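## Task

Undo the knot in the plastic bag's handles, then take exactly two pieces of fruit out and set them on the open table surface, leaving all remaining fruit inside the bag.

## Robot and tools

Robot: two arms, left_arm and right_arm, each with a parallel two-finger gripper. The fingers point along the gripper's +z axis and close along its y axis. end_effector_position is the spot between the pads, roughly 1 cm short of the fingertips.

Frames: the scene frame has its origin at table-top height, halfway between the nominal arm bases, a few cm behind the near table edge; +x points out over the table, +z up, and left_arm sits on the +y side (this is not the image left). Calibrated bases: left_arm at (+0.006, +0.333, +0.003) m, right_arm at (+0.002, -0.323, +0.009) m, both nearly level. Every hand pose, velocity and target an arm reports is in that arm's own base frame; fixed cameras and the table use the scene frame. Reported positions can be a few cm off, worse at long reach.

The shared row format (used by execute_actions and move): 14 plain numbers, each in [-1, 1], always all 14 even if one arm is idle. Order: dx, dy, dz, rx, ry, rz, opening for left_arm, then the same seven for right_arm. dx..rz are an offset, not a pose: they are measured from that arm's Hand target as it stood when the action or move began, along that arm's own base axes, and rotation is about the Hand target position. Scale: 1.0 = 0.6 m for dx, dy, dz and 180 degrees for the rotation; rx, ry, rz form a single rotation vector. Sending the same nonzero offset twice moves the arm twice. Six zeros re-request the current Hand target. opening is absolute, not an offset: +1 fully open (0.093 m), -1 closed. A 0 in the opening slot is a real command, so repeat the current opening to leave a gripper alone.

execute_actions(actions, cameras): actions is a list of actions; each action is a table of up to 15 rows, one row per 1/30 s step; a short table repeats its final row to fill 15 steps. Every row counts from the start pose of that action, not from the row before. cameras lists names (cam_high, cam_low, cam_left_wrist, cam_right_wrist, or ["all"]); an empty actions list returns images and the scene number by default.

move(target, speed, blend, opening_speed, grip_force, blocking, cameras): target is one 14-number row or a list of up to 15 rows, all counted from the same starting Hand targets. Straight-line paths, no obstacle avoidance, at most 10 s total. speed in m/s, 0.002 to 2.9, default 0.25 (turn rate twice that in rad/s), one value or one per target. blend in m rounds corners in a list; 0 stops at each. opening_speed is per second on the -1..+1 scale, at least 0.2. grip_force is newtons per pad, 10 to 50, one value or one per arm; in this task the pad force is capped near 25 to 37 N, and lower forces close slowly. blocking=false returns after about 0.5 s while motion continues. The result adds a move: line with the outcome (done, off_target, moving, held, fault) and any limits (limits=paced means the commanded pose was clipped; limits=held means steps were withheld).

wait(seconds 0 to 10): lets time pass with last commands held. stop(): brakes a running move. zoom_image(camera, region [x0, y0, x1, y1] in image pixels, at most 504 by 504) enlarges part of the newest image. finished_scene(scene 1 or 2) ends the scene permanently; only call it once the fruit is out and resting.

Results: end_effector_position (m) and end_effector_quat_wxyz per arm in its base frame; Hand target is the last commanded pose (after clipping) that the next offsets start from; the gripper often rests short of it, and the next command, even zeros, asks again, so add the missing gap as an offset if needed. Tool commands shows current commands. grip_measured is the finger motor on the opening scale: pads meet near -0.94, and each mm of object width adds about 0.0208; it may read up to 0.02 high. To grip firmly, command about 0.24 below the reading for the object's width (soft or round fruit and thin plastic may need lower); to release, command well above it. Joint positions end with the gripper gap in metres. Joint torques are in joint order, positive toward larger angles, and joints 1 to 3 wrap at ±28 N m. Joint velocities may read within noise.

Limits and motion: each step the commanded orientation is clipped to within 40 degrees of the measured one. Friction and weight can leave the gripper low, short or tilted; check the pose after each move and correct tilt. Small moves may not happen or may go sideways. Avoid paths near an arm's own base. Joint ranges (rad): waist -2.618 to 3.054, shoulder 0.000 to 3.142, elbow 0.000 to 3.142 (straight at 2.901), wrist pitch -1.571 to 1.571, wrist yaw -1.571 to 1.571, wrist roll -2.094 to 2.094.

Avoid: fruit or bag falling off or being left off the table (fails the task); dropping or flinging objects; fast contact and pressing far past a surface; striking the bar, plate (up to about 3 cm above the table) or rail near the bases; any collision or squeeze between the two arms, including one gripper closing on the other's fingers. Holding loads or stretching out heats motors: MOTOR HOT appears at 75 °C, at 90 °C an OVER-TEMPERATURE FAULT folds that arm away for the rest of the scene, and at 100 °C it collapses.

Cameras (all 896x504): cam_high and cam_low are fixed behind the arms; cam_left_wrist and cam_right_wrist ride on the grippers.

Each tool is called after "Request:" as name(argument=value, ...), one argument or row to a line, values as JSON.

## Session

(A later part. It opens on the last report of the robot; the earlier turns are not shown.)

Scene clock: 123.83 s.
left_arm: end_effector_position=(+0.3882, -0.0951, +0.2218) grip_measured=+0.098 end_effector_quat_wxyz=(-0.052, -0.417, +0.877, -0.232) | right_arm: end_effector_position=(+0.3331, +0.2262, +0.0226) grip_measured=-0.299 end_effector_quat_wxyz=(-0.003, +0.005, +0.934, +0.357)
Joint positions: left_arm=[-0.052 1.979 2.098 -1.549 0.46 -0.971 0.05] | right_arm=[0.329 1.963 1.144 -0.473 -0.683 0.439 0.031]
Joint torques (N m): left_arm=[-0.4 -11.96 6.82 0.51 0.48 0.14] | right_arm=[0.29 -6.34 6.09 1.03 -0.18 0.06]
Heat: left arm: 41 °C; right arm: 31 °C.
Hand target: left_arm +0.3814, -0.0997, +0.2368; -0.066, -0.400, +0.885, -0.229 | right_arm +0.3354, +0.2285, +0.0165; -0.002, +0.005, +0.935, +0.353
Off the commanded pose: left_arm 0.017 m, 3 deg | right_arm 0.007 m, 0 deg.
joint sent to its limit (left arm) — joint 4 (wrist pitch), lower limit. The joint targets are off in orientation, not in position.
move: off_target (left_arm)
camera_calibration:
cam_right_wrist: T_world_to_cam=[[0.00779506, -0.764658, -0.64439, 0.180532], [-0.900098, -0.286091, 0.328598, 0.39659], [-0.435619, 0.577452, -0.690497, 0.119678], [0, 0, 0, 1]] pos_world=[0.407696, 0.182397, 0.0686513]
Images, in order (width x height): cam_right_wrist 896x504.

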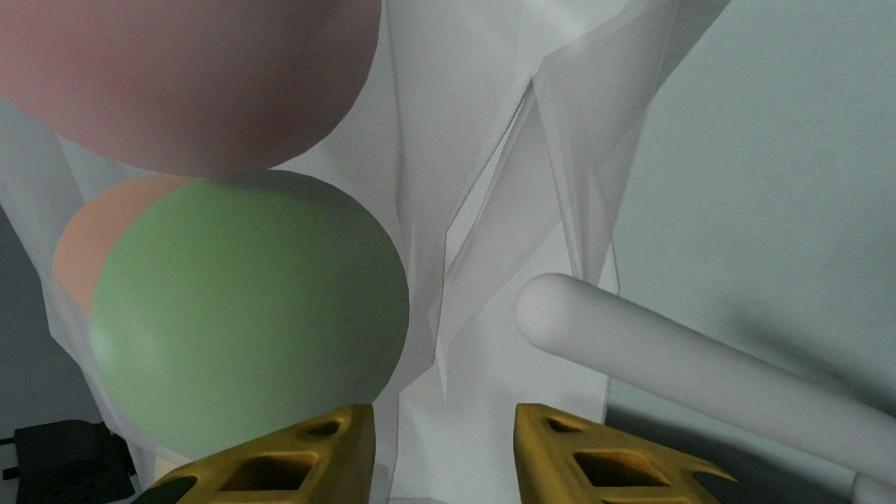

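Request:
move(
  target=[
    [0,0,0,0,0,0,0.1,0,0.02,-0.012,0,0,0,-0.3],
    [0,0,0,0,0,0,0.1,0,0.02,-0.012,0,0,0,-1],
    [0,0,0,0,0,0,0.1,0,0.0,0.08,0,0,0,-1],
    [0,0,0,0,0,0,0.1,0,0.07,0.16,0,0,0,-1],
  ],
  speed=0.08,
  cameras=["cam_right_wrist","cam_high","cam_low"],
)

Request:
zoom_image(
  camera="cam_high",
  region=[380, 130, 560, 270],
)

Scene clock: 128.73 s.
left_arm: end_effector_position=(+0.3882, -0.0951, +0.2218) grip_measured=+0.098 end_effector_quat_wxyz=(-0.052, -0.417, +0.877, -0.232) | right_arm: end_effector_position=(+0.3328, +0.2668, +0.0932) grip_measured=-0.985 end_effector_quat_wxyz=(-0.020, +0.012, +0.937, +0.348)
Joint positions: left_arm=[-0.052 1.979 2.098 -1.549 0.46 -0.971 0.05] | right_arm=[0.435 1.908 1.38 -0.725 -0.65 0.568 0]
Joint torques (N m): left_arm=[-0.38 -11.96 6.87 0.52 0.47 0.15] | right_arm=[0.36 -10.91 8.95 0.75 -0.16 0.11]
Heat: left arm: 41 °C; right arm: 31 °C.
Hand target: left_arm +0.3814, -0.0997, +0.2368; -0.066, -0.400, +0.885, -0.229 | right_arm +0.3353, +0.2705, +0.1123; -0.003, +0.006, +0.936, +0.353
Off the commanded pose: left_arm 0.017 m, 3 deg | right_arm 0.020 m, 2 deg.
joint sent to its limit (left arm) — joint 4 (wrist pitch), lower limit. The joint targets are off in orientation, not in position.
move: off_target (left_arm, right_arm)
camera_calibration:
cam_right_wrist: T_world_to_cam=[[-0.0174599, -0.775647, -0.630925, 0.267179], [-0.887737, -0.278301, 0.366704, 0.375151], [-0.46002, 0.566498, -0.683712, 0.155232], [0, 0, 0, 1]] pos_world=[0.40911, 0.223703, 0.137134]
Images, in order (width x height): cam_high 896x504, cam_low 896x504, cam_right_wrist 896x504.

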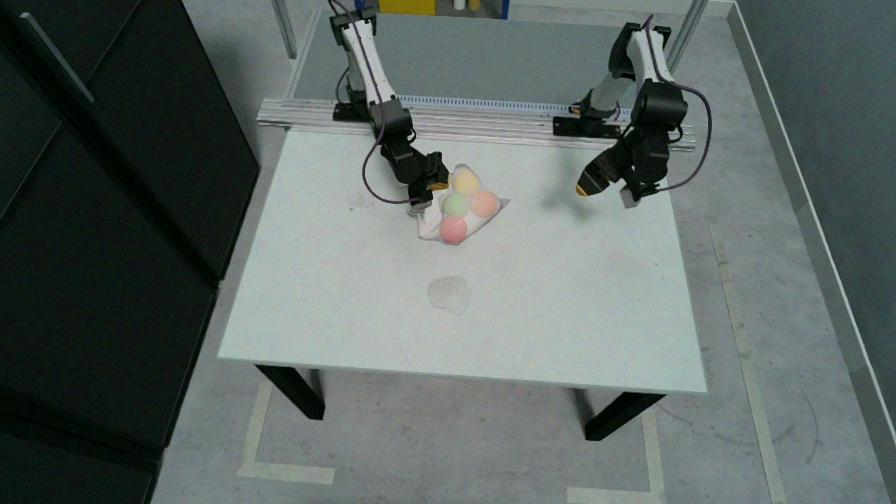

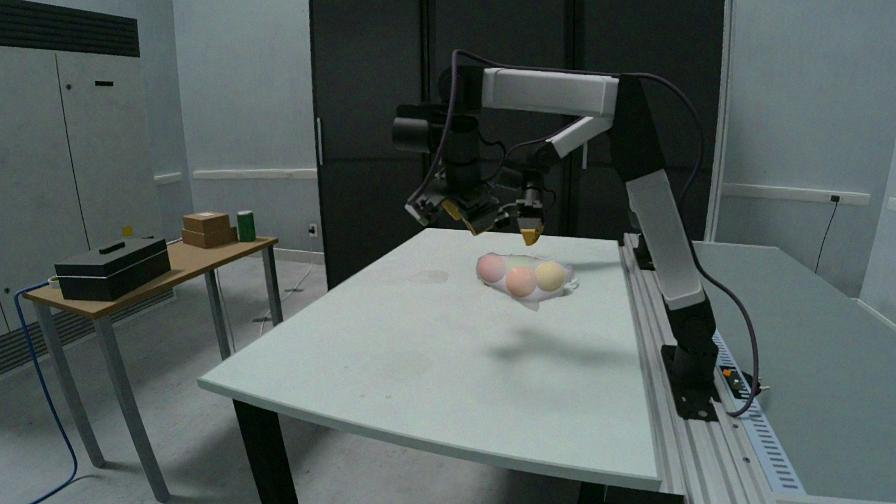

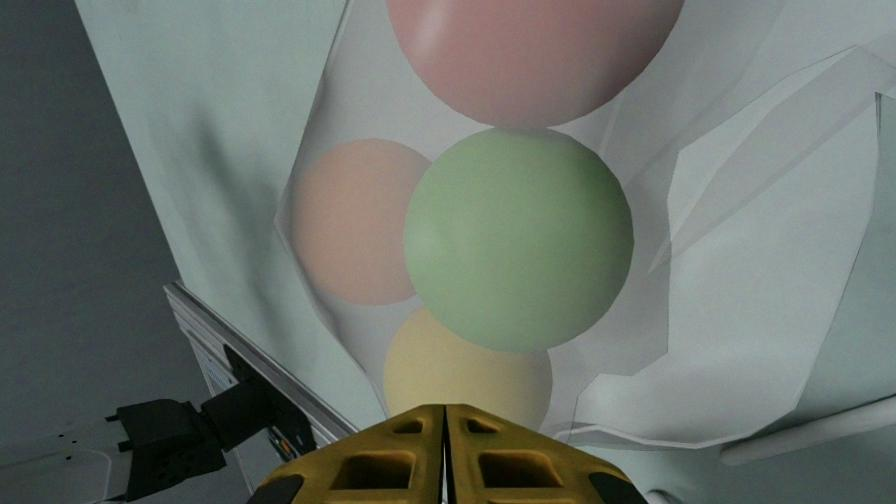

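Scaled by 2.800 from the camera's 896x504 image, which has a finer 1280x720 frame.

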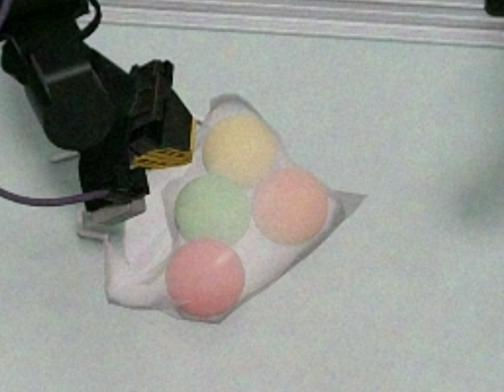

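Request:
move(
  target=[
    [0,0,0,0,0,0,0.1,0,-0.1,0.03,0,0,0,-1],
    [0,0,0,0,0,0,0.1,0.008,-0.21,-0.05,0.0655,-0.397,0.305,-1],
    [0,0,0,0,0,0,0.1,0.008,-0.21,-0.05,0.0655,-0.397,0.305,0.75],
  ],
  cameras=["cam_right_wrist"],
)

Scene clock: 138.27 s.
left_arm: end_effector_position=(+0.3882, -0.0951, +0.2218) grip_measured=+0.098 end_effector_quat_wxyz=(-0.052, -0.417, +0.877, -0.232) | right_arm: end_effector_position=(+0.3369, +0.1436, +0.0816) grip_measured=+0.749 end_effector_quat_wxyz=(-0.370, +0.598, -0.630, -0.330)
Joint positions: left_arm=[-0.052 1.979 2.098 -1.549 0.46 -0.971 0.05] | right_arm=[-0.003 1.864 1.102 -0.675 -1.033 -1.446 0.081]
Joint torques (N m): left_arm=[-0.39 -12.01 6.86 0.51 0.46 0.14] | right_arm=[-0.18 -5.57 7.73 0.34 -0.58 -0.02]
Heat: left arm: 41 °C; right arm: 33 °C.
Hand target: left_arm +0.3814, -0.0997, +0.2368; -0.066, -0.400, +0.885, -0.229 | right_arm +0.3401, +0.1445, +0.0823; -0.370, +0.597, -0.628, -0.336
Off the commanded pose: left_arm 0.017 m, 3 deg | right_arm 0.003 m, 1 deg.
joint sent to its limit (left arm) — joint 4 (wrist pitch), lower limit. The joint targets are off in orientation, not in position.
move: off_target (left_arm)
camera_calibration:
cam_right_wrist: T_world_to_cam=[[0.994977, -0.0821646, 0.0571743, -0.332447], [-0.0366716, -0.830665, -0.555563, 0.216522], [0.0931403, 0.550676, -0.829506, 0.0467248], [0, 0, 0, 1]] pos_world=[0.334366, 0.126812, 0.178058]
Images, in order (width x height): cam_right_wrist 896x504.

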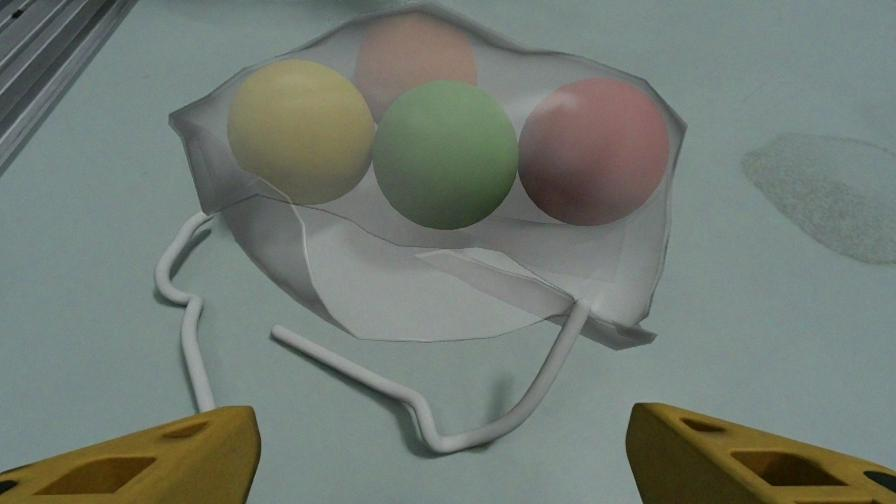

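Request:
move(
  target=[
    [0,0,0,0,0,0,0.1,0,0.08,-0.137,0,0,0,0.62],
    [0,0,0,0,0,0,0.1,0,0.15,-0.145,0,0,0,0.62],
  ],
  speed=0.08,
  cameras=["cam_right_wrist"],
)

Scene clock: 142.00 s.
left_arm: end_effector_position=(+0.3882, -0.0951, +0.2218) grip_measured=+0.098 end_effector_quat_wxyz=(-0.052, -0.417, +0.877, -0.232) | right_arm: end_effector_position=(+0.3432, +0.2332, +0.0047) grip_measured=+0.621 end_effector_quat_wxyz=(-0.377, +0.598, -0.623, -0.336)
Joint positions: left_arm=[-0.052 1.979 2.098 -1.549 0.46 -0.971 0.05] | right_arm=[0.256 2.065 0.944 0.078 -0.967 -0.992 0.075]
Joint torques (N m): left_arm=[-0.39 -11.95 6.83 0.51 0.46 0.14] | right_arm=[0.35 -6.27 4.08 1.31 -0.29 0.08]
Heat: left arm: 41 °C; right arm: 32 °C.
Hand target: left_arm +0.3814, -0.0997, +0.2368; -0.066, -0.400, +0.885, -0.229 | right_arm +0.3401, +0.2345, -0.0047; -0.370, +0.597, -0.628, -0.336
Off the commanded pose: left_arm 0.017 m, 3 deg | right_arm 0.010 m, 1 deg.
joint sent to its limit (left arm) — joint 4 (wrist pitch), lower limit. The joint targets are off in orientation, not in position.
move: off_target (left_arm)
camera_calibration:
cam_right_wrist: T_world_to_cam=[[0.995185, -0.0757267, 0.062229, -0.328547], [-0.0265905, -0.819671, -0.572217, 0.242484], [0.0943394, 0.567807, -0.817738, -0.0714841], [0, 0, 0, 1]] pos_world=[0.340156, 0.214467, 0.100743]
Images, in order (width x height): cam_right_wrist 896x504.

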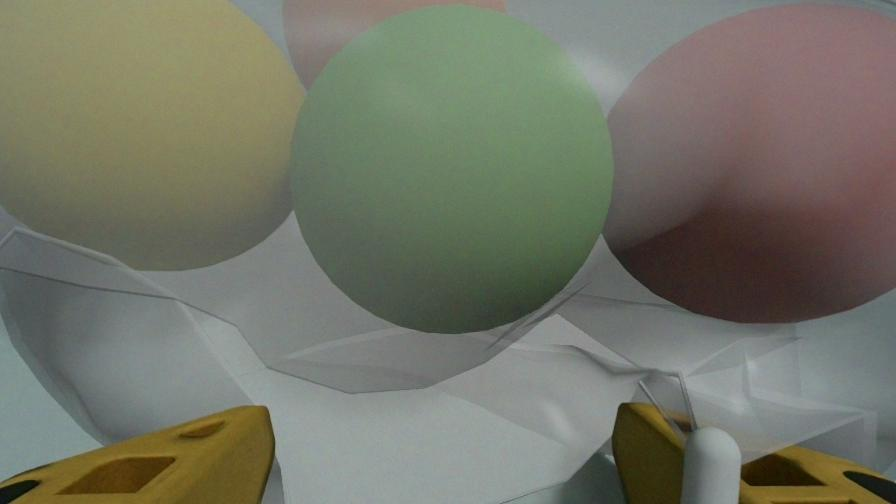

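Request:
move(
  target=[0,0,0,0,0,0,0.1,-0.01,0.07,-0.013,0,0,0,0.62],
  speed=0.06,
  cameras=["cam_right_wrist"],
)

Scene clock: 143.80 s.
left_arm: end_effector_position=(+0.3882, -0.0951, +0.2218) grip_measured=+0.098 end_effector_quat_wxyz=(-0.052, -0.417, +0.877, -0.232) | right_arm: end_effector_position=(+0.3380, +0.2765, +0.0020) grip_measured=+0.621 end_effector_quat_wxyz=(-0.382, +0.597, -0.617, -0.342)
Joint positions: left_arm=[-0.052 1.979 2.098 -1.549 0.46 -0.971 0.05] | right_arm=[0.374 2.102 0.938 0.267 -0.917 -0.822 0.075]
Joint torques (N m): left_arm=[-0.34 -12.01 6.87 0.51 0.48 0.13] | right_arm=[0.53 -6.17 3.86 1.47 -0.07 0.14]
Heat: left arm: 41 °C; right arm: 32 °C.
Hand target: left_arm +0.3814, -0.0997, +0.2368; -0.066, -0.400, +0.885, -0.229 | right_arm +0.3341, +0.2766, -0.0123; -0.370, +0.597, -0.627, -0.336
Off the commanded pose: left_arm 0.017 m, 3 deg | right_arm 0.015 m, 2 deg.
joint sent to its limit (left arm) — joint 4 (wrist pitch), lower limit. The joint targets are off in orientation, not in position.
move: off_target (left_arm, right_arm)
camera_calibration:
cam_right_wrist: T_world_to_cam=[[0.99554, -0.069214, 0.0641132, -0.321915], [-0.0185556, -0.809927, -0.586237, 0.270928], [0.0925028, 0.582433, -0.807599, -0.101091], [0, 0, 0, 1]] pos_world=[0.334857, 0.25603, 0.0978257]
Images, in order (width x height): cam_right_wrist 896x504.

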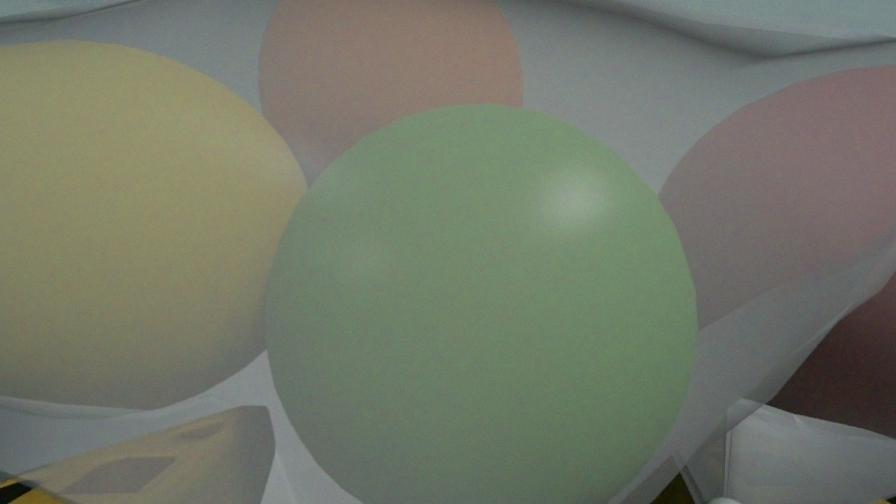

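Request:
move(
  target=[
    [0,0,0,0,0,0,0.1,0.015,0.033,0.005,0,0,0,0.62],
    [0,0,0,0,0,0,0.1,0.015,0.037,0.005,0,0,0,0.1],
    [0,0,0,0,0,0,0.1,0.015,-0.02,0.015,0,0,0,0.1],
  ],
  speed=0.06,
  opening_speed=0.5,
  cameras=["cam_right_wrist"],
)

Scene clock: 148.10 s.
left_arm: end_effector_position=(+0.3882, -0.0951, +0.2218) grip_measured=+0.098 end_effector_quat_wxyz=(-0.052, -0.417, +0.877, -0.232) | right_arm: end_effector_position=(+0.3480, +0.2707, +0.0012) grip_measured=+0.108 end_effector_quat_wxyz=(-0.387, +0.597, -0.613, -0.345)
Joint positions: left_arm=[-0.052 1.979 2.098 -1.549 0.46 -0.971 0.05] | right_arm=[0.346 2.128 0.973 0.243 -0.946 -0.852 0.05]
Joint torques (N m): left_arm=[-0.34 -11.92 6.87 0.51 0.46 0.13] | right_arm=[-0.38 -10.02 3.78 0.77 -0.02 -0.11]
Heat: left arm: 41 °C; right arm: 32 °C.
Hand target: left_arm +0.3814, -0.0997, +0.2368; -0.066, -0.400, +0.885, -0.229 | right_arm +0.3432, +0.2645, -0.0034; -0.370, +0.597, -0.628, -0.336
Off the commanded pose: left_arm 0.017 m, 3 deg | right_arm 0.009 m, 3 deg.
joint sent to its limit (left arm) — joint 4 (wrist pitch), lower limit. The joint targets are off in orientation, not in position.
move: off_target (left_arm, right_arm); target 2's new opening was sent with right_arm's hand 0.011 m and 2 deg from that target
camera_calibration:
cam_right_wrist: T_world_to_cam=[[0.995444, -0.0665494, 0.0682829, -0.332819], [-0.0125923, -0.801622, -0.597698, 0.261662], [0.0945136, 0.594115, -0.798808, -0.103161], [0, 0, 0, 1]] pos_world=[0.344347, 0.248895, 0.0967151]
Images, in order (width x height): cam_right_wrist 896x504.

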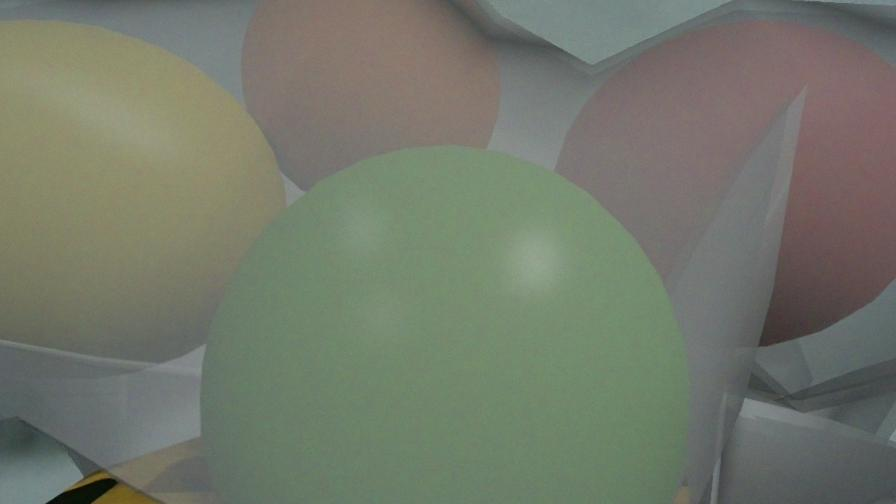

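Request:
move(
  target=[
    [0,0,0,0,0,0,0.1,0,0,0,0,0,0,-0.1],
    [0,0,0,0,0,0,0.1,0,-0.12,0.03,0,0,0,-0.1],
    [0,0,0,0,0,0,0.1,0,-0.2,0.06,0,0,0,-0.1],
  ],
  speed=0.07,
  opening_speed=0.5,
  cameras=["cam_right_wrist","cam_high"],
)

Request:
zoom_image(
  camera="cam_high",
  region=[380, 130, 560, 270],
)

Scene clock: 152.70 s.
left_arm: end_effector_position=(+0.3882, -0.0951, +0.2218) grip_measured=+0.098 end_effector_quat_wxyz=(-0.052, -0.417, +0.877, -0.232) | right_arm: end_effector_position=(+0.3366, +0.1431, +0.0174) grip_measured=-0.101 end_effector_quat_wxyz=(-0.356, +0.590, -0.638, -0.344)
Joint positions: left_arm=[-0.052 1.979 2.098 -1.549 0.46 -0.971 0.05] | right_arm=[-0.004 2.034 1.041 -0.49 -1.033 -1.446 0.04]
Joint torques (N m): left_arm=[-0.38 -12.04 6.87 0.51 0.47 0.15] | right_arm=[-0.06 -10.13 6.6 0.27 -0.55 -0.04]
Heat: left arm: 41 °C; right arm: 33 °C.
Hand target: left_arm +0.3814, -0.0997, +0.2368; -0.066, -0.400, +0.885, -0.229 | right_arm +0.3432, +0.1446, +0.0326; -0.370, +0.597, -0.628, -0.336
Off the commanded pose: left_arm 0.017 m, 3 deg | right_arm 0.017 m, 2 deg.
joint sent to its limit (left arm) — joint 4 (wrist pitch), lower limit. The joint targets are off in orientation, not in position.
move: off_target (left_arm, right_arm)
camera_calibration:
cam_right_wrist: T_world_to_cam=[[0.996431, -0.0837109, 0.0108224, -0.328051], [-0.0637426, -0.830319, -0.553632, 0.189557], [0.0553311, 0.550966, -0.832691, 0.00657706], [0, 0, 0, 1]] pos_world=[0.338599, 0.126308, 0.113972]
Images, in order (width x height): cam_high 896x504, cam_right_wrist 896x504.

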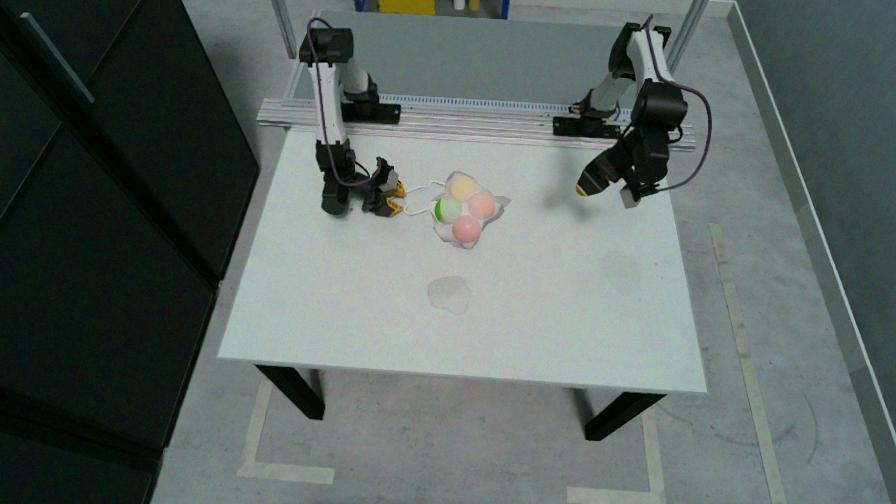

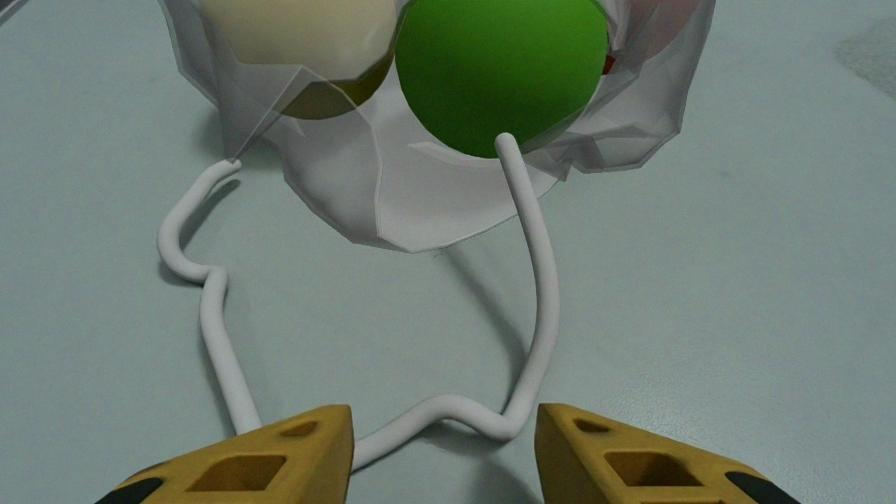

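Scaled by 2.800 from the camera's 896x504 image, which has a finer 1280x720 frame.

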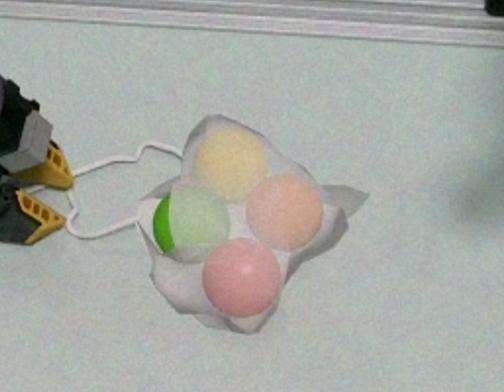

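Request:
move(
  target=[
    [0,0,0,0,0,0,0.1,0.02,0,0.06,0,0,0,0.66],
    [0,0,0,0,0,0,0.1,0.033,0.11,-0.03,0,0,0,0.66],
    [0,0,0,0,0,0,0.1,0.033,0.17,-0.045,0,0,0,0.66],
    [0,0,0,0,0,0,0.1,0.033,0.235,-0.045,0,0,0,0.66],
  ],
  speed=0.1,
  blend=[0.02,0.01,0.01,0],
  cameras=["cam_right_wrist"],
)

Scene clock: 156.50 s.
left_arm: end_effector_position=(+0.3882, -0.0951, +0.2218) grip_measured=+0.098 end_effector_quat_wxyz=(-0.052, -0.417, +0.877, -0.232) | right_arm: end_effector_position=(+0.3601, +0.2825, +0.0111) grip_measured=+0.659 end_effector_quat_wxyz=(-0.369, +0.597, -0.626, -0.340)
Joint positions: left_arm=[-0.052 1.979 2.098 -1.549 0.46 -0.971 0.05] | right_arm=[0.372 2.126 1.07 0.123 -0.905 -0.833 0.077]
Joint torques (N m): left_arm=[-0.36 -12.07 6.9 0.51 0.47 0.13] | right_arm=[0.29 -6.97 6.16 1.5 -0.24 0.15]
Heat: left arm: 42 °C; right arm: 33 °C.
Hand target: left_arm +0.3814, -0.0997, +0.2368; -0.066, -0.400, +0.885, -0.229 | right_arm +0.3630, +0.2855, +0.0055; -0.370, +0.597, -0.628, -0.336
Off the commanded pose: left_arm 0.017 m, 3 deg | right_arm 0.007 m, 0 deg.
joint sent to its limit (left arm) — joint 4 (wrist pitch), lower limit. The joint targets are off in orientation, not in position.
move: off_target (left_arm); blend cut to 0.0191 m at target 1
camera_calibration:
cam_right_wrist: T_world_to_cam=[[0.996294, -0.0730438, 0.0454268, -0.342951], [-0.0344914, -0.823038, -0.566939, 0.290735], [0.0787993, 0.56327, -0.822507, -0.0888601], [0, 0, 0, 1]] pos_world=[0.35871, 0.264288, 0.10732]
Images, in order (width x height): cam_right_wrist 896x504.

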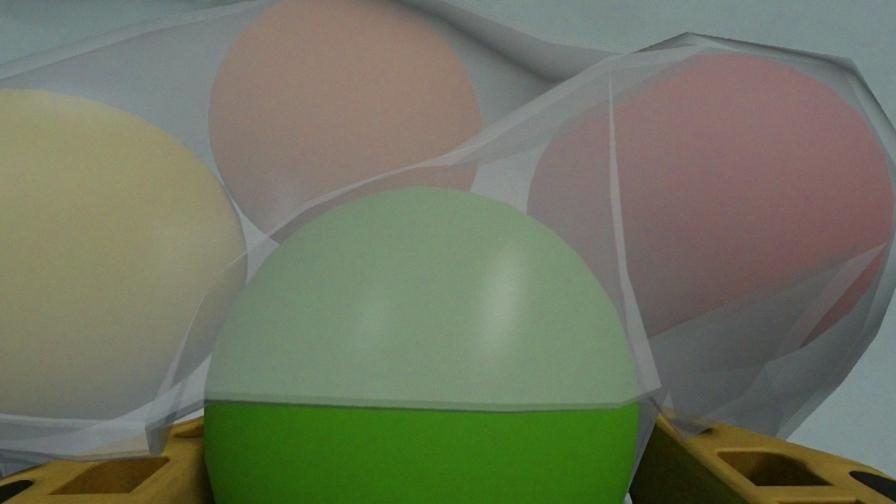

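Request:
move(
  target=[
    [0,0,0,0,0,0,0.1,0,0.022,0,0,0,0,0.66],
    [0,0,0,0,0,0,0.1,0,0.022,0,0,0,0,0.1],
    [0,0,0,0,0,0,0.1,0,-0.04,0.04,0,0,0,0.1],
  ],
  speed=0.06,
  opening_speed=0.5,
  cameras=["cam_right_wrist"],
)

Scene clock: 160.80 s.
left_arm: end_effector_position=(+0.3882, -0.0951, +0.2218) grip_measured=+0.098 end_effector_quat_wxyz=(-0.052, -0.417, +0.877, -0.232) | right_arm: end_effector_position=(+0.3608, +0.2584, +0.0107) grip_measured=+0.307 end_effector_quat_wxyz=(-0.354, +0.591, -0.642, -0.337)
Joint positions: left_arm=[-0.052 1.979 2.098 -1.549 0.46 -0.971 0.05] | right_arm=[0.316 2.102 1.07 0.01 -0.913 -0.897 0.06]
Joint torques (N m): left_arm=[-0.36 -12.05 6.9 0.51 0.47 0.13] | right_arm=[-0.06 -11.82 5.96 1.04 -0.52 -0.03]
Heat: left arm: 42 °C; right arm: 33 °C.
Hand target: left_arm +0.3814, -0.0997, +0.2368; -0.066, -0.400, +0.885, -0.229 | right_arm +0.3629, +0.2616, +0.0296; -0.370, +0.597, -0.628, -0.336
Off the commanded pose: left_arm 0.017 m, 3 deg | right_arm 0.019 m, 2 deg.
joint sent to its limit (left arm) — joint 4 (wrist pitch), lower limit. The joint targets are off in orientation, not in position.
move: off_target (left_arm, right_arm)
camera_calibration:
cam_right_wrist: T_world_to_cam=[[0.995791, -0.0901023, 0.0167913, -0.340576], [-0.0665996, -0.837204, -0.542821, 0.28572], [0.0629672, 0.539418, -0.839681, -0.063614], [0, 0, 0, 1]] pos_world=[0.362177, 0.242834, 0.107398]
Images, in order (width x height): cam_right_wrist 896x504.

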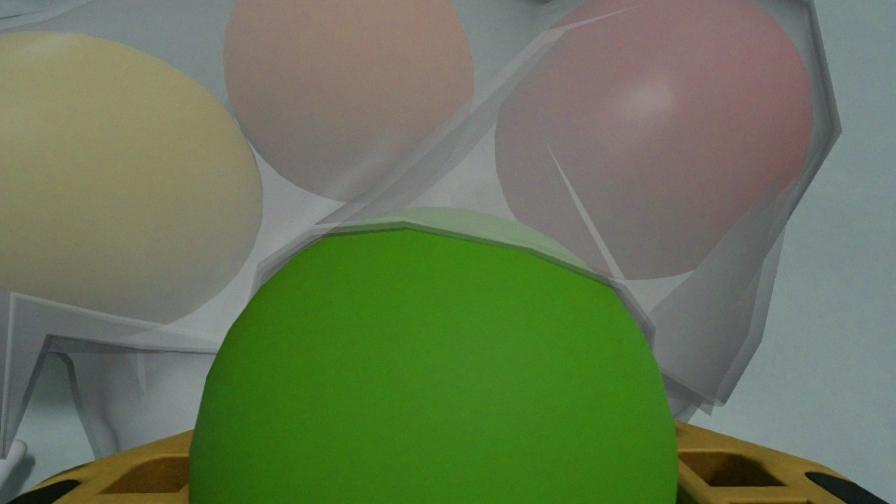

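Request:
move(
  target=[
    [0,0,0,0,0,0,0.1,0,-0.17,0.06,0,0,0,0.1],
    [0,0,0,0,0,0,0.1,0.03,-0.34,0.12,0,0,0,0.1],
  ],
  speed=0.12,
  blend=[0.02,0],
  cameras=["cam_right_wrist","cam_high","cam_low"],
)

Scene clock: 164.03 s.
left_arm: end_effector_position=(+0.3882, -0.0951, +0.2218) grip_measured=+0.098 end_effector_quat_wxyz=(-0.052, -0.417, +0.877, -0.232) | right_arm: end_effector_position=(+0.3792, +0.0564, +0.1030) grip_measured=+0.307 end_effector_quat_wxyz=(-0.375, +0.595, -0.629, -0.331)
Joint positions: left_arm=[-0.052 1.979 2.098 -1.549 0.46 -0.971 0.05] | right_arm=[-0.238 2.114 1.547 -1.256 -1.029 -1.897 0.06]
Joint torques (N m): left_arm=[-0.43 -11.99 6.8 0.51 0.46 0.15] | right_arm=[0.14 -7.21 7.65 -0.4 -0.39 -0.03]
Heat: left arm: 42 °C; right arm: 33 °C.
Hand target: left_arm +0.3814, -0.0997, +0.2368; -0.066, -0.400, +0.885, -0.229 | right_arm +0.3809, +0.0575, +0.1015; -0.370, +0.597, -0.628, -0.336
Off the commanded pose: left_arm 0.017 m, 3 deg | right_arm 0.002 m, 1 deg.
joint sent to its limit (left arm) — joint 4 (wrist pitch), lower limit. The joint targets are off in orientation, not in position.
move: off_target (left_arm)
camera_calibration:
cam_right_wrist: T_world_to_cam=[[0.994315, -0.0879866, 0.059973, -0.382662], [-0.0389936, -0.824971, -0.563828, 0.158976], [0.0990853, 0.558284, -0.823712, 0.105336], [0, 0, 0, 1]] pos_world=[0.376248, 0.0386737, 0.199351]
Images, in order (width x height): cam_high 896x504, cam_low 896x504, cam_right_wrist 896x504.

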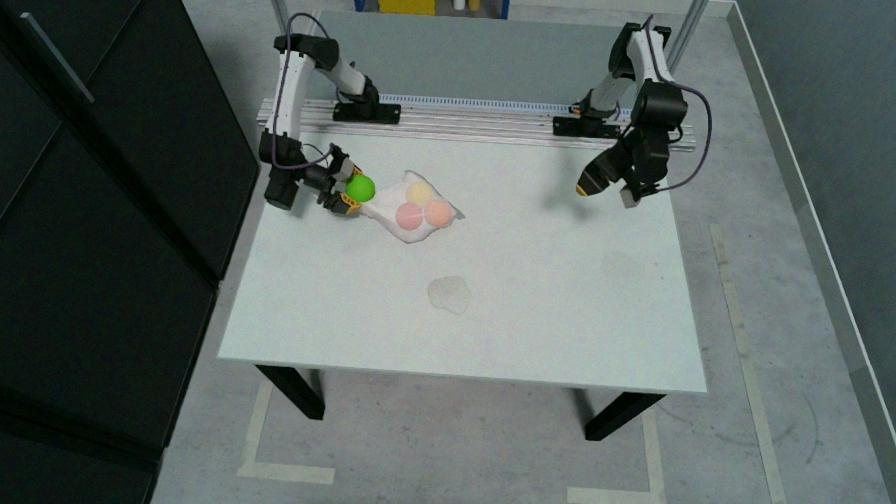

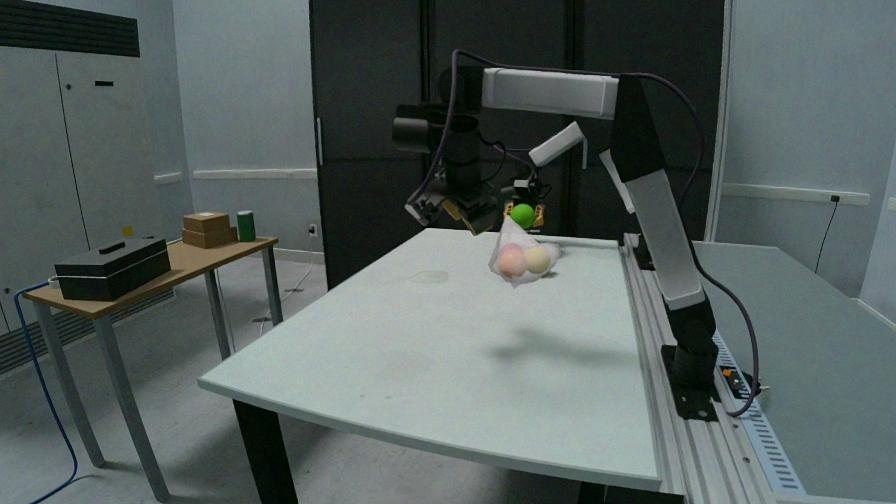

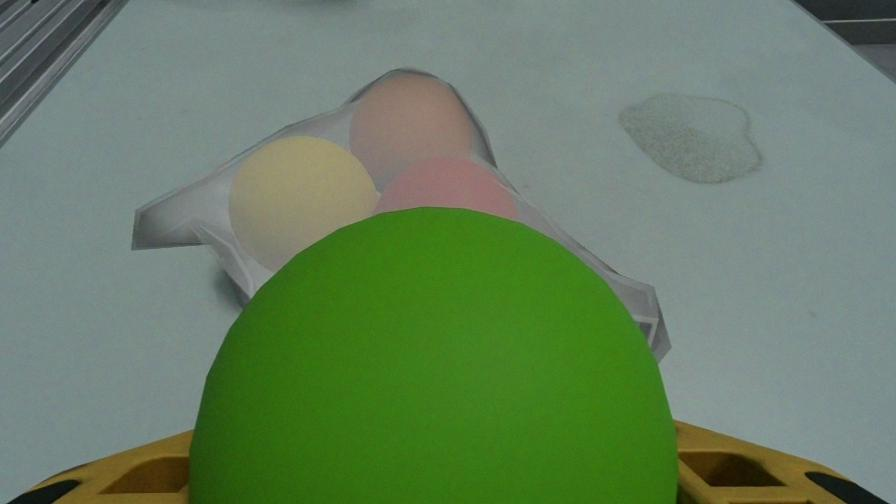

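Request:
move(
  target=[0,0,0,0,0,0,0.1,0,-0.03,0.07,0,0,0,0.1],
  speed=0.06,
  cameras=["cam_right_wrist","cam_high","cam_low"],
)

Request:
zoom_image(
  camera="cam_low",
  region=[440, 160, 620, 310],
)

Request:
zoom_image(
  camera="cam_high",
  region=[310, 130, 490, 270],
)

Scene clock: 166.60 s.
left_arm: end_effector_position=(+0.3882, -0.0951, +0.2218) grip_measured=+0.098 end_effector_quat_wxyz=(-0.052, -0.417, +0.877, -0.232) | right_arm: end_effector_position=(+0.3791, +0.0401, +0.1439) grip_measured=+0.307 end_effector_quat_wxyz=(-0.373, +0.597, -0.628, -0.332)
Joint positions: left_arm=[-0.052 1.979 2.098 -1.549 0.46 -0.971 0.05] | right_arm=[-0.279 2.114 1.709 -1.491 -1.015 -1.98 0.06]
Joint torques (N m): left_arm=[-0.38 -11.97 6.82 0.51 0.46 0.15] | right_arm=[-0.17 -7.39 7.84 -0.49 -0.39 -0.03]
Heat: left arm: 42 °C; right arm: 33 °C.
Hand target: left_arm +0.3814, -0.0997, +0.2368; -0.066, -0.400, +0.885, -0.229 | right_arm +0.3810, +0.0395, +0.1436; -0.370, +0.597, -0.628, -0.336
Off the commanded pose: left_arm 0.017 m, 3 deg | right_arm 0.002 m, 1 deg.
joint sent to its limit (left arm) — joint 4 (wrist pitch), lower limit. The joint targets are off in orientation, not in position.
move: off_target (left_arm)
camera_calibration:
cam_right_wrist: T_world_to_cam=[[0.994827, -0.0832087, 0.0582731, -0.386542], [-0.0361065, -0.825815, -0.562785, 0.167367], [0.0949513, 0.557769, -0.824547, 0.14982], [0, 0, 0, 1]] pos_world=[0.37636, 0.0224855, 0.24025]
Images, in order (width x height): cam_high 896x504, cam_low 896x504, cam_right_wrist 896x504.

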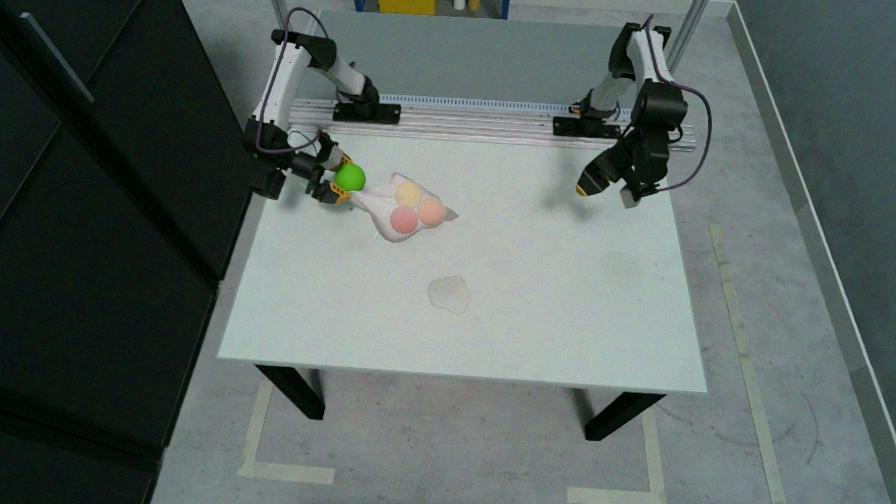

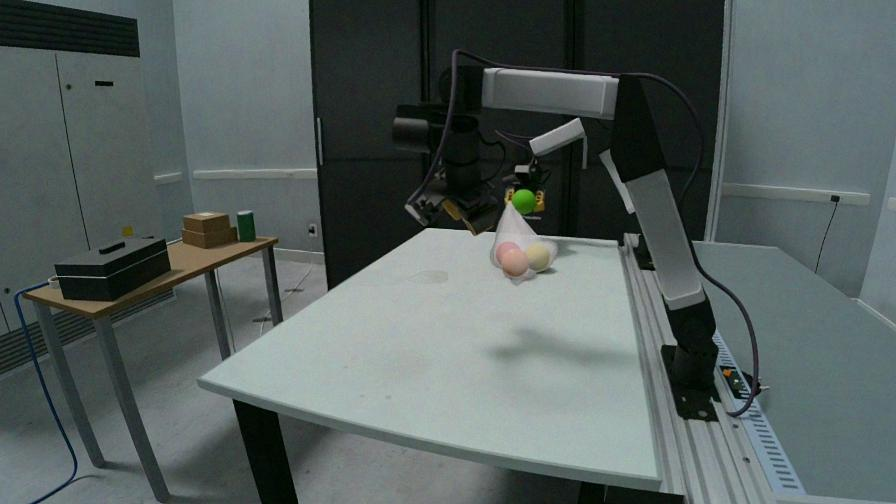

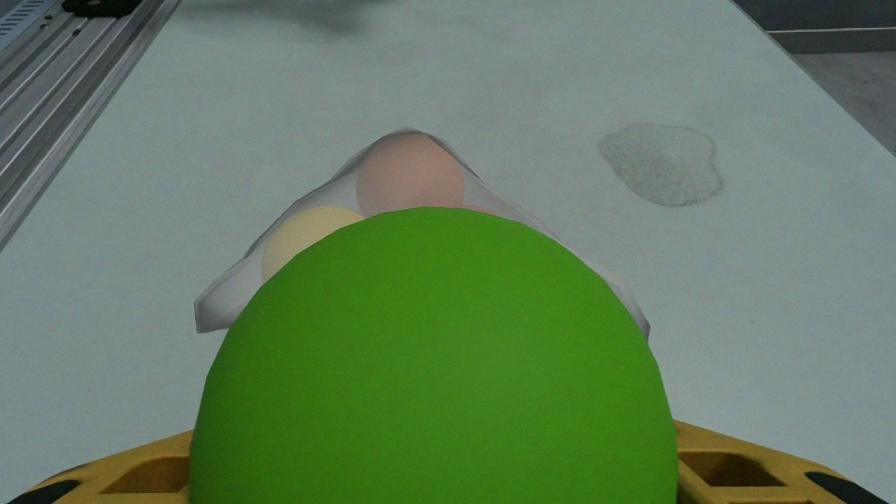

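Scaled by 2.800 from the camera's 896x504 image, which has a finer 1280x720 frame.

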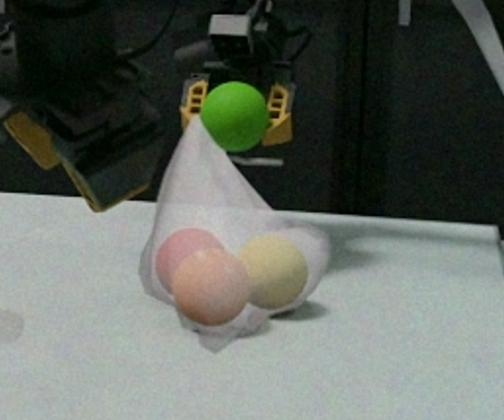

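Scaled by 2.800 from the camera's 896x504 image, which has a finer 1280x720 frame.

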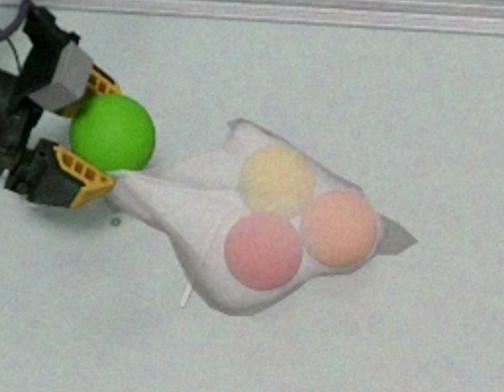

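Request:
move(
  target=[
    [0,0,0,0,0,0,0.1,-0.03,-0.03,-0.16,0,0,0,0.1],
    [0,0,0,0,0,0,0.1,-0.03,-0.03,-0.202,0,0,0,0.1],
  ],
  speed=[0.1,0.03],
  cameras=["cam_right_wrist"],
)

Request:
zoom_image(
  camera="cam_right_wrist",
  region=[300, 0, 800, 280],
)

Scene clock: 170.10 s.
left_arm: end_effector_position=(+0.3882, -0.0951, +0.2218) grip_measured=+0.098 end_effector_quat_wxyz=(-0.052, -0.417, +0.877, -0.232) | right_arm: end_effector_position=(+0.3651, +0.0205, +0.0309) grip_measured=+0.307 end_effector_quat_wxyz=(-0.373, +0.596, -0.630, -0.331)
Joint positions: left_arm=[-0.052 1.979 2.098 -1.549 0.46 -0.971 0.05] | right_arm=[-0.339 2.263 1.468 -1.18 -0.991 -2.076 0.06]
Joint torques (N m): left_arm=[-0.39 -11.97 6.79 0.51 0.45 0.15] | right_arm=[0.01 -7.57 3.89 -0.32 -0.36 0]
Heat: left arm: 42 °C; right arm: 33 °C.
Hand target: left_arm +0.3814, -0.0997, +0.2368; -0.066, -0.400, +0.885, -0.229 | right_arm +0.3628, +0.0215, +0.0223; -0.370, +0.597, -0.628, -0.336
Off the commanded pose: left_arm 0.017 m, 3 deg | right_arm 0.009 m, 1 deg.
joint sent to its limit (left arm) — joint 4 (wrist pitch), lower limit. The joint targets are off in orientation, not in position.
joint sent to its limit (right arm) — joint 6 (wrist roll), lower limit. The joint targets still meet the commanded pose.
move: off_target (left_arm)
camera_calibration:
cam_right_wrist: T_world_to_cam=[[0.994566, -0.0864746, 0.0579735, -0.367487], [-0.0393426, -0.82774, -0.559731, 0.0882632], [0.0963895, 0.554409, -0.826644, 0.0685244], [0, 0, 0, 1]] pos_world=[0.362357, 0.00329013, 0.127353]
Images, in order (width x height): cam_right_wrist 896x504.

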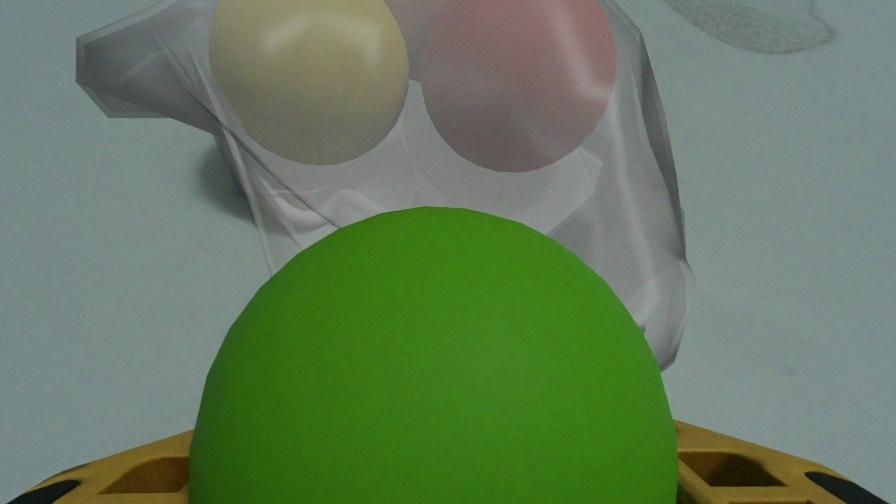

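Scaled by 1.008 from the camera's 896x504 image, which has a finer 1280x720 frame.

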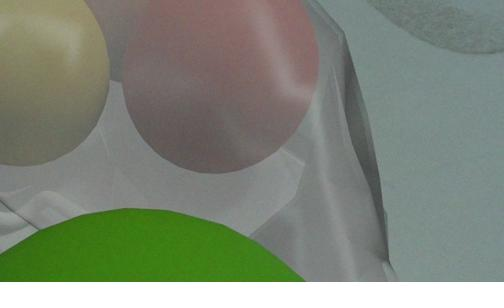

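Request:
move(
  target=[
    [0,0,0,0,0,0,0.1,0,0,-0.013,0,0,0,0.1],
    [0,0,0,0,0,0,0.1,0,0,-0.013,0,0,0,0.8],
    [0,0,0,0,0,0,0.1,0,-0.14,0.06,0,0,0,0.8],
  ],
  speed=[0.02,0.05,0.08],
  cameras=["cam_right_wrist","cam_high","cam_low"],
)

Request:
zoom_image(
  camera="cam_high",
  region=[290, 130, 470, 270],
)

Scene clock: 174.13 s.
left_arm: end_effector_position=(+0.3882, -0.0951, +0.2218) grip_measured=+0.098 end_effector_quat_wxyz=(-0.052, -0.417, +0.877, -0.232) | right_arm: end_effector_position=(+0.3608, -0.0610, +0.0464) grip_measured=+0.799 end_effector_quat_wxyz=(+0.346, -0.547, +0.698, +0.306)
Joint positions: left_arm=[-0.052 1.979 2.098 -1.549 0.46 -0.971 0.05] | right_arm=[-0.53 2.279 1.612 -1.356 -0.88 -2.076 0.084]
Joint torques (N m): left_arm=[-0.44 -11.97 6.84 0.51 0.46 0.14] | right_arm=[0.13 -11.49 6.67 -0.76 -0.28 -0.02]
Heat: left arm: 42 °C; right arm: 34 °C.
Hand target: left_arm +0.3814, -0.0997, +0.2368; -0.066, -0.400, +0.885, -0.229 | right_arm +0.3628, -0.0624, +0.0583; +0.370, -0.597, +0.628, +0.337
Off the commanded pose: left_arm 0.017 m, 3 deg | right_arm 0.012 m, 11 deg.
joint sent to its limit (left arm) — joint 4 (wrist pitch), lower limit. The joint targets are off in orientation, not in position.
joint sent to its limit (right arm) — joint 6 (wrist roll), lower limit. The joint targets are off in orientation, not in position.
move: off_target (left_arm, right_arm)
camera_calibration:
cam_right_wrist: T_world_to_cam=[[0.973748, -0.227094, -0.0155758, -0.368815], [-0.205542, -0.847808, -0.48885, 0.0847], [0.0978096, 0.479218, -0.872229, 0.123975], [0, 0, 0, 1]] pos_world=[0.364416, -0.0713574, 0.143795]
Images, in order (width x height): cam_high 896x504, cam_low 896x504, cam_right_wrist 896x504.

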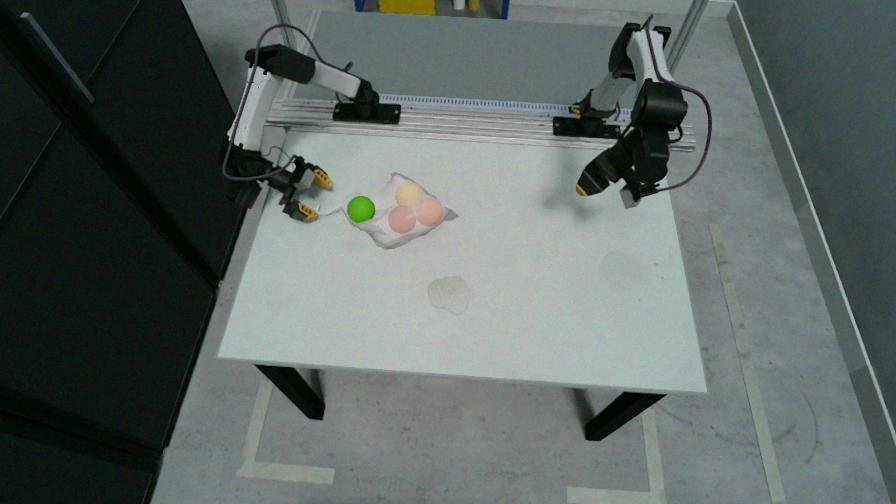

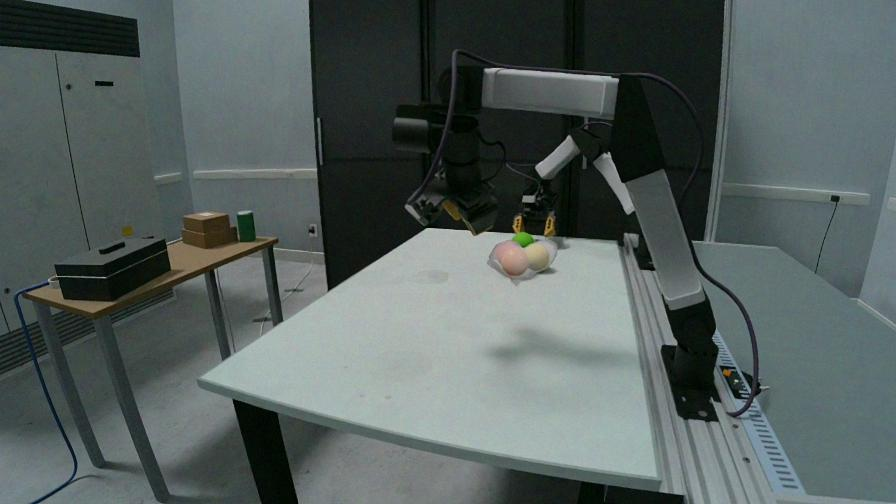

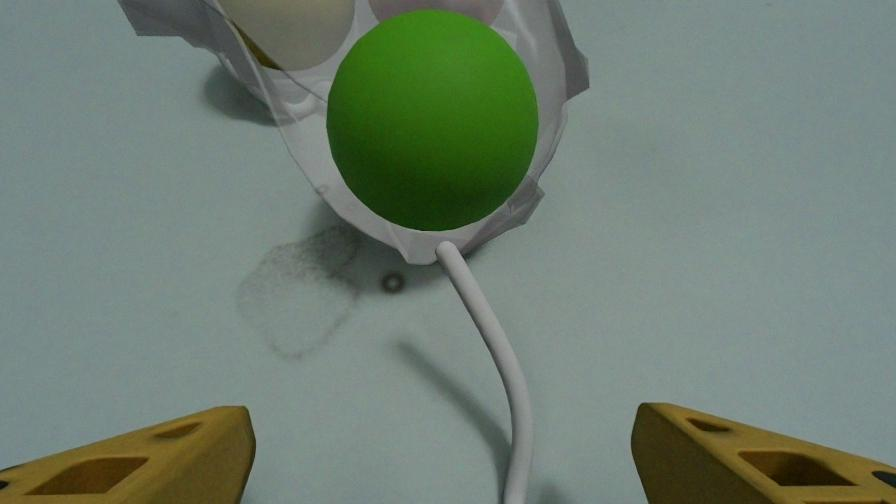

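Scaled by 2.800 from the camera's 896x504 image, which has a finer 1280x720 frame.

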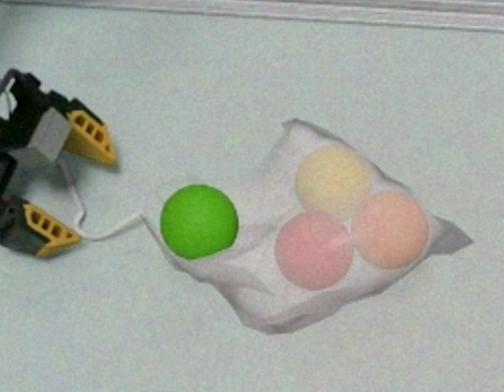

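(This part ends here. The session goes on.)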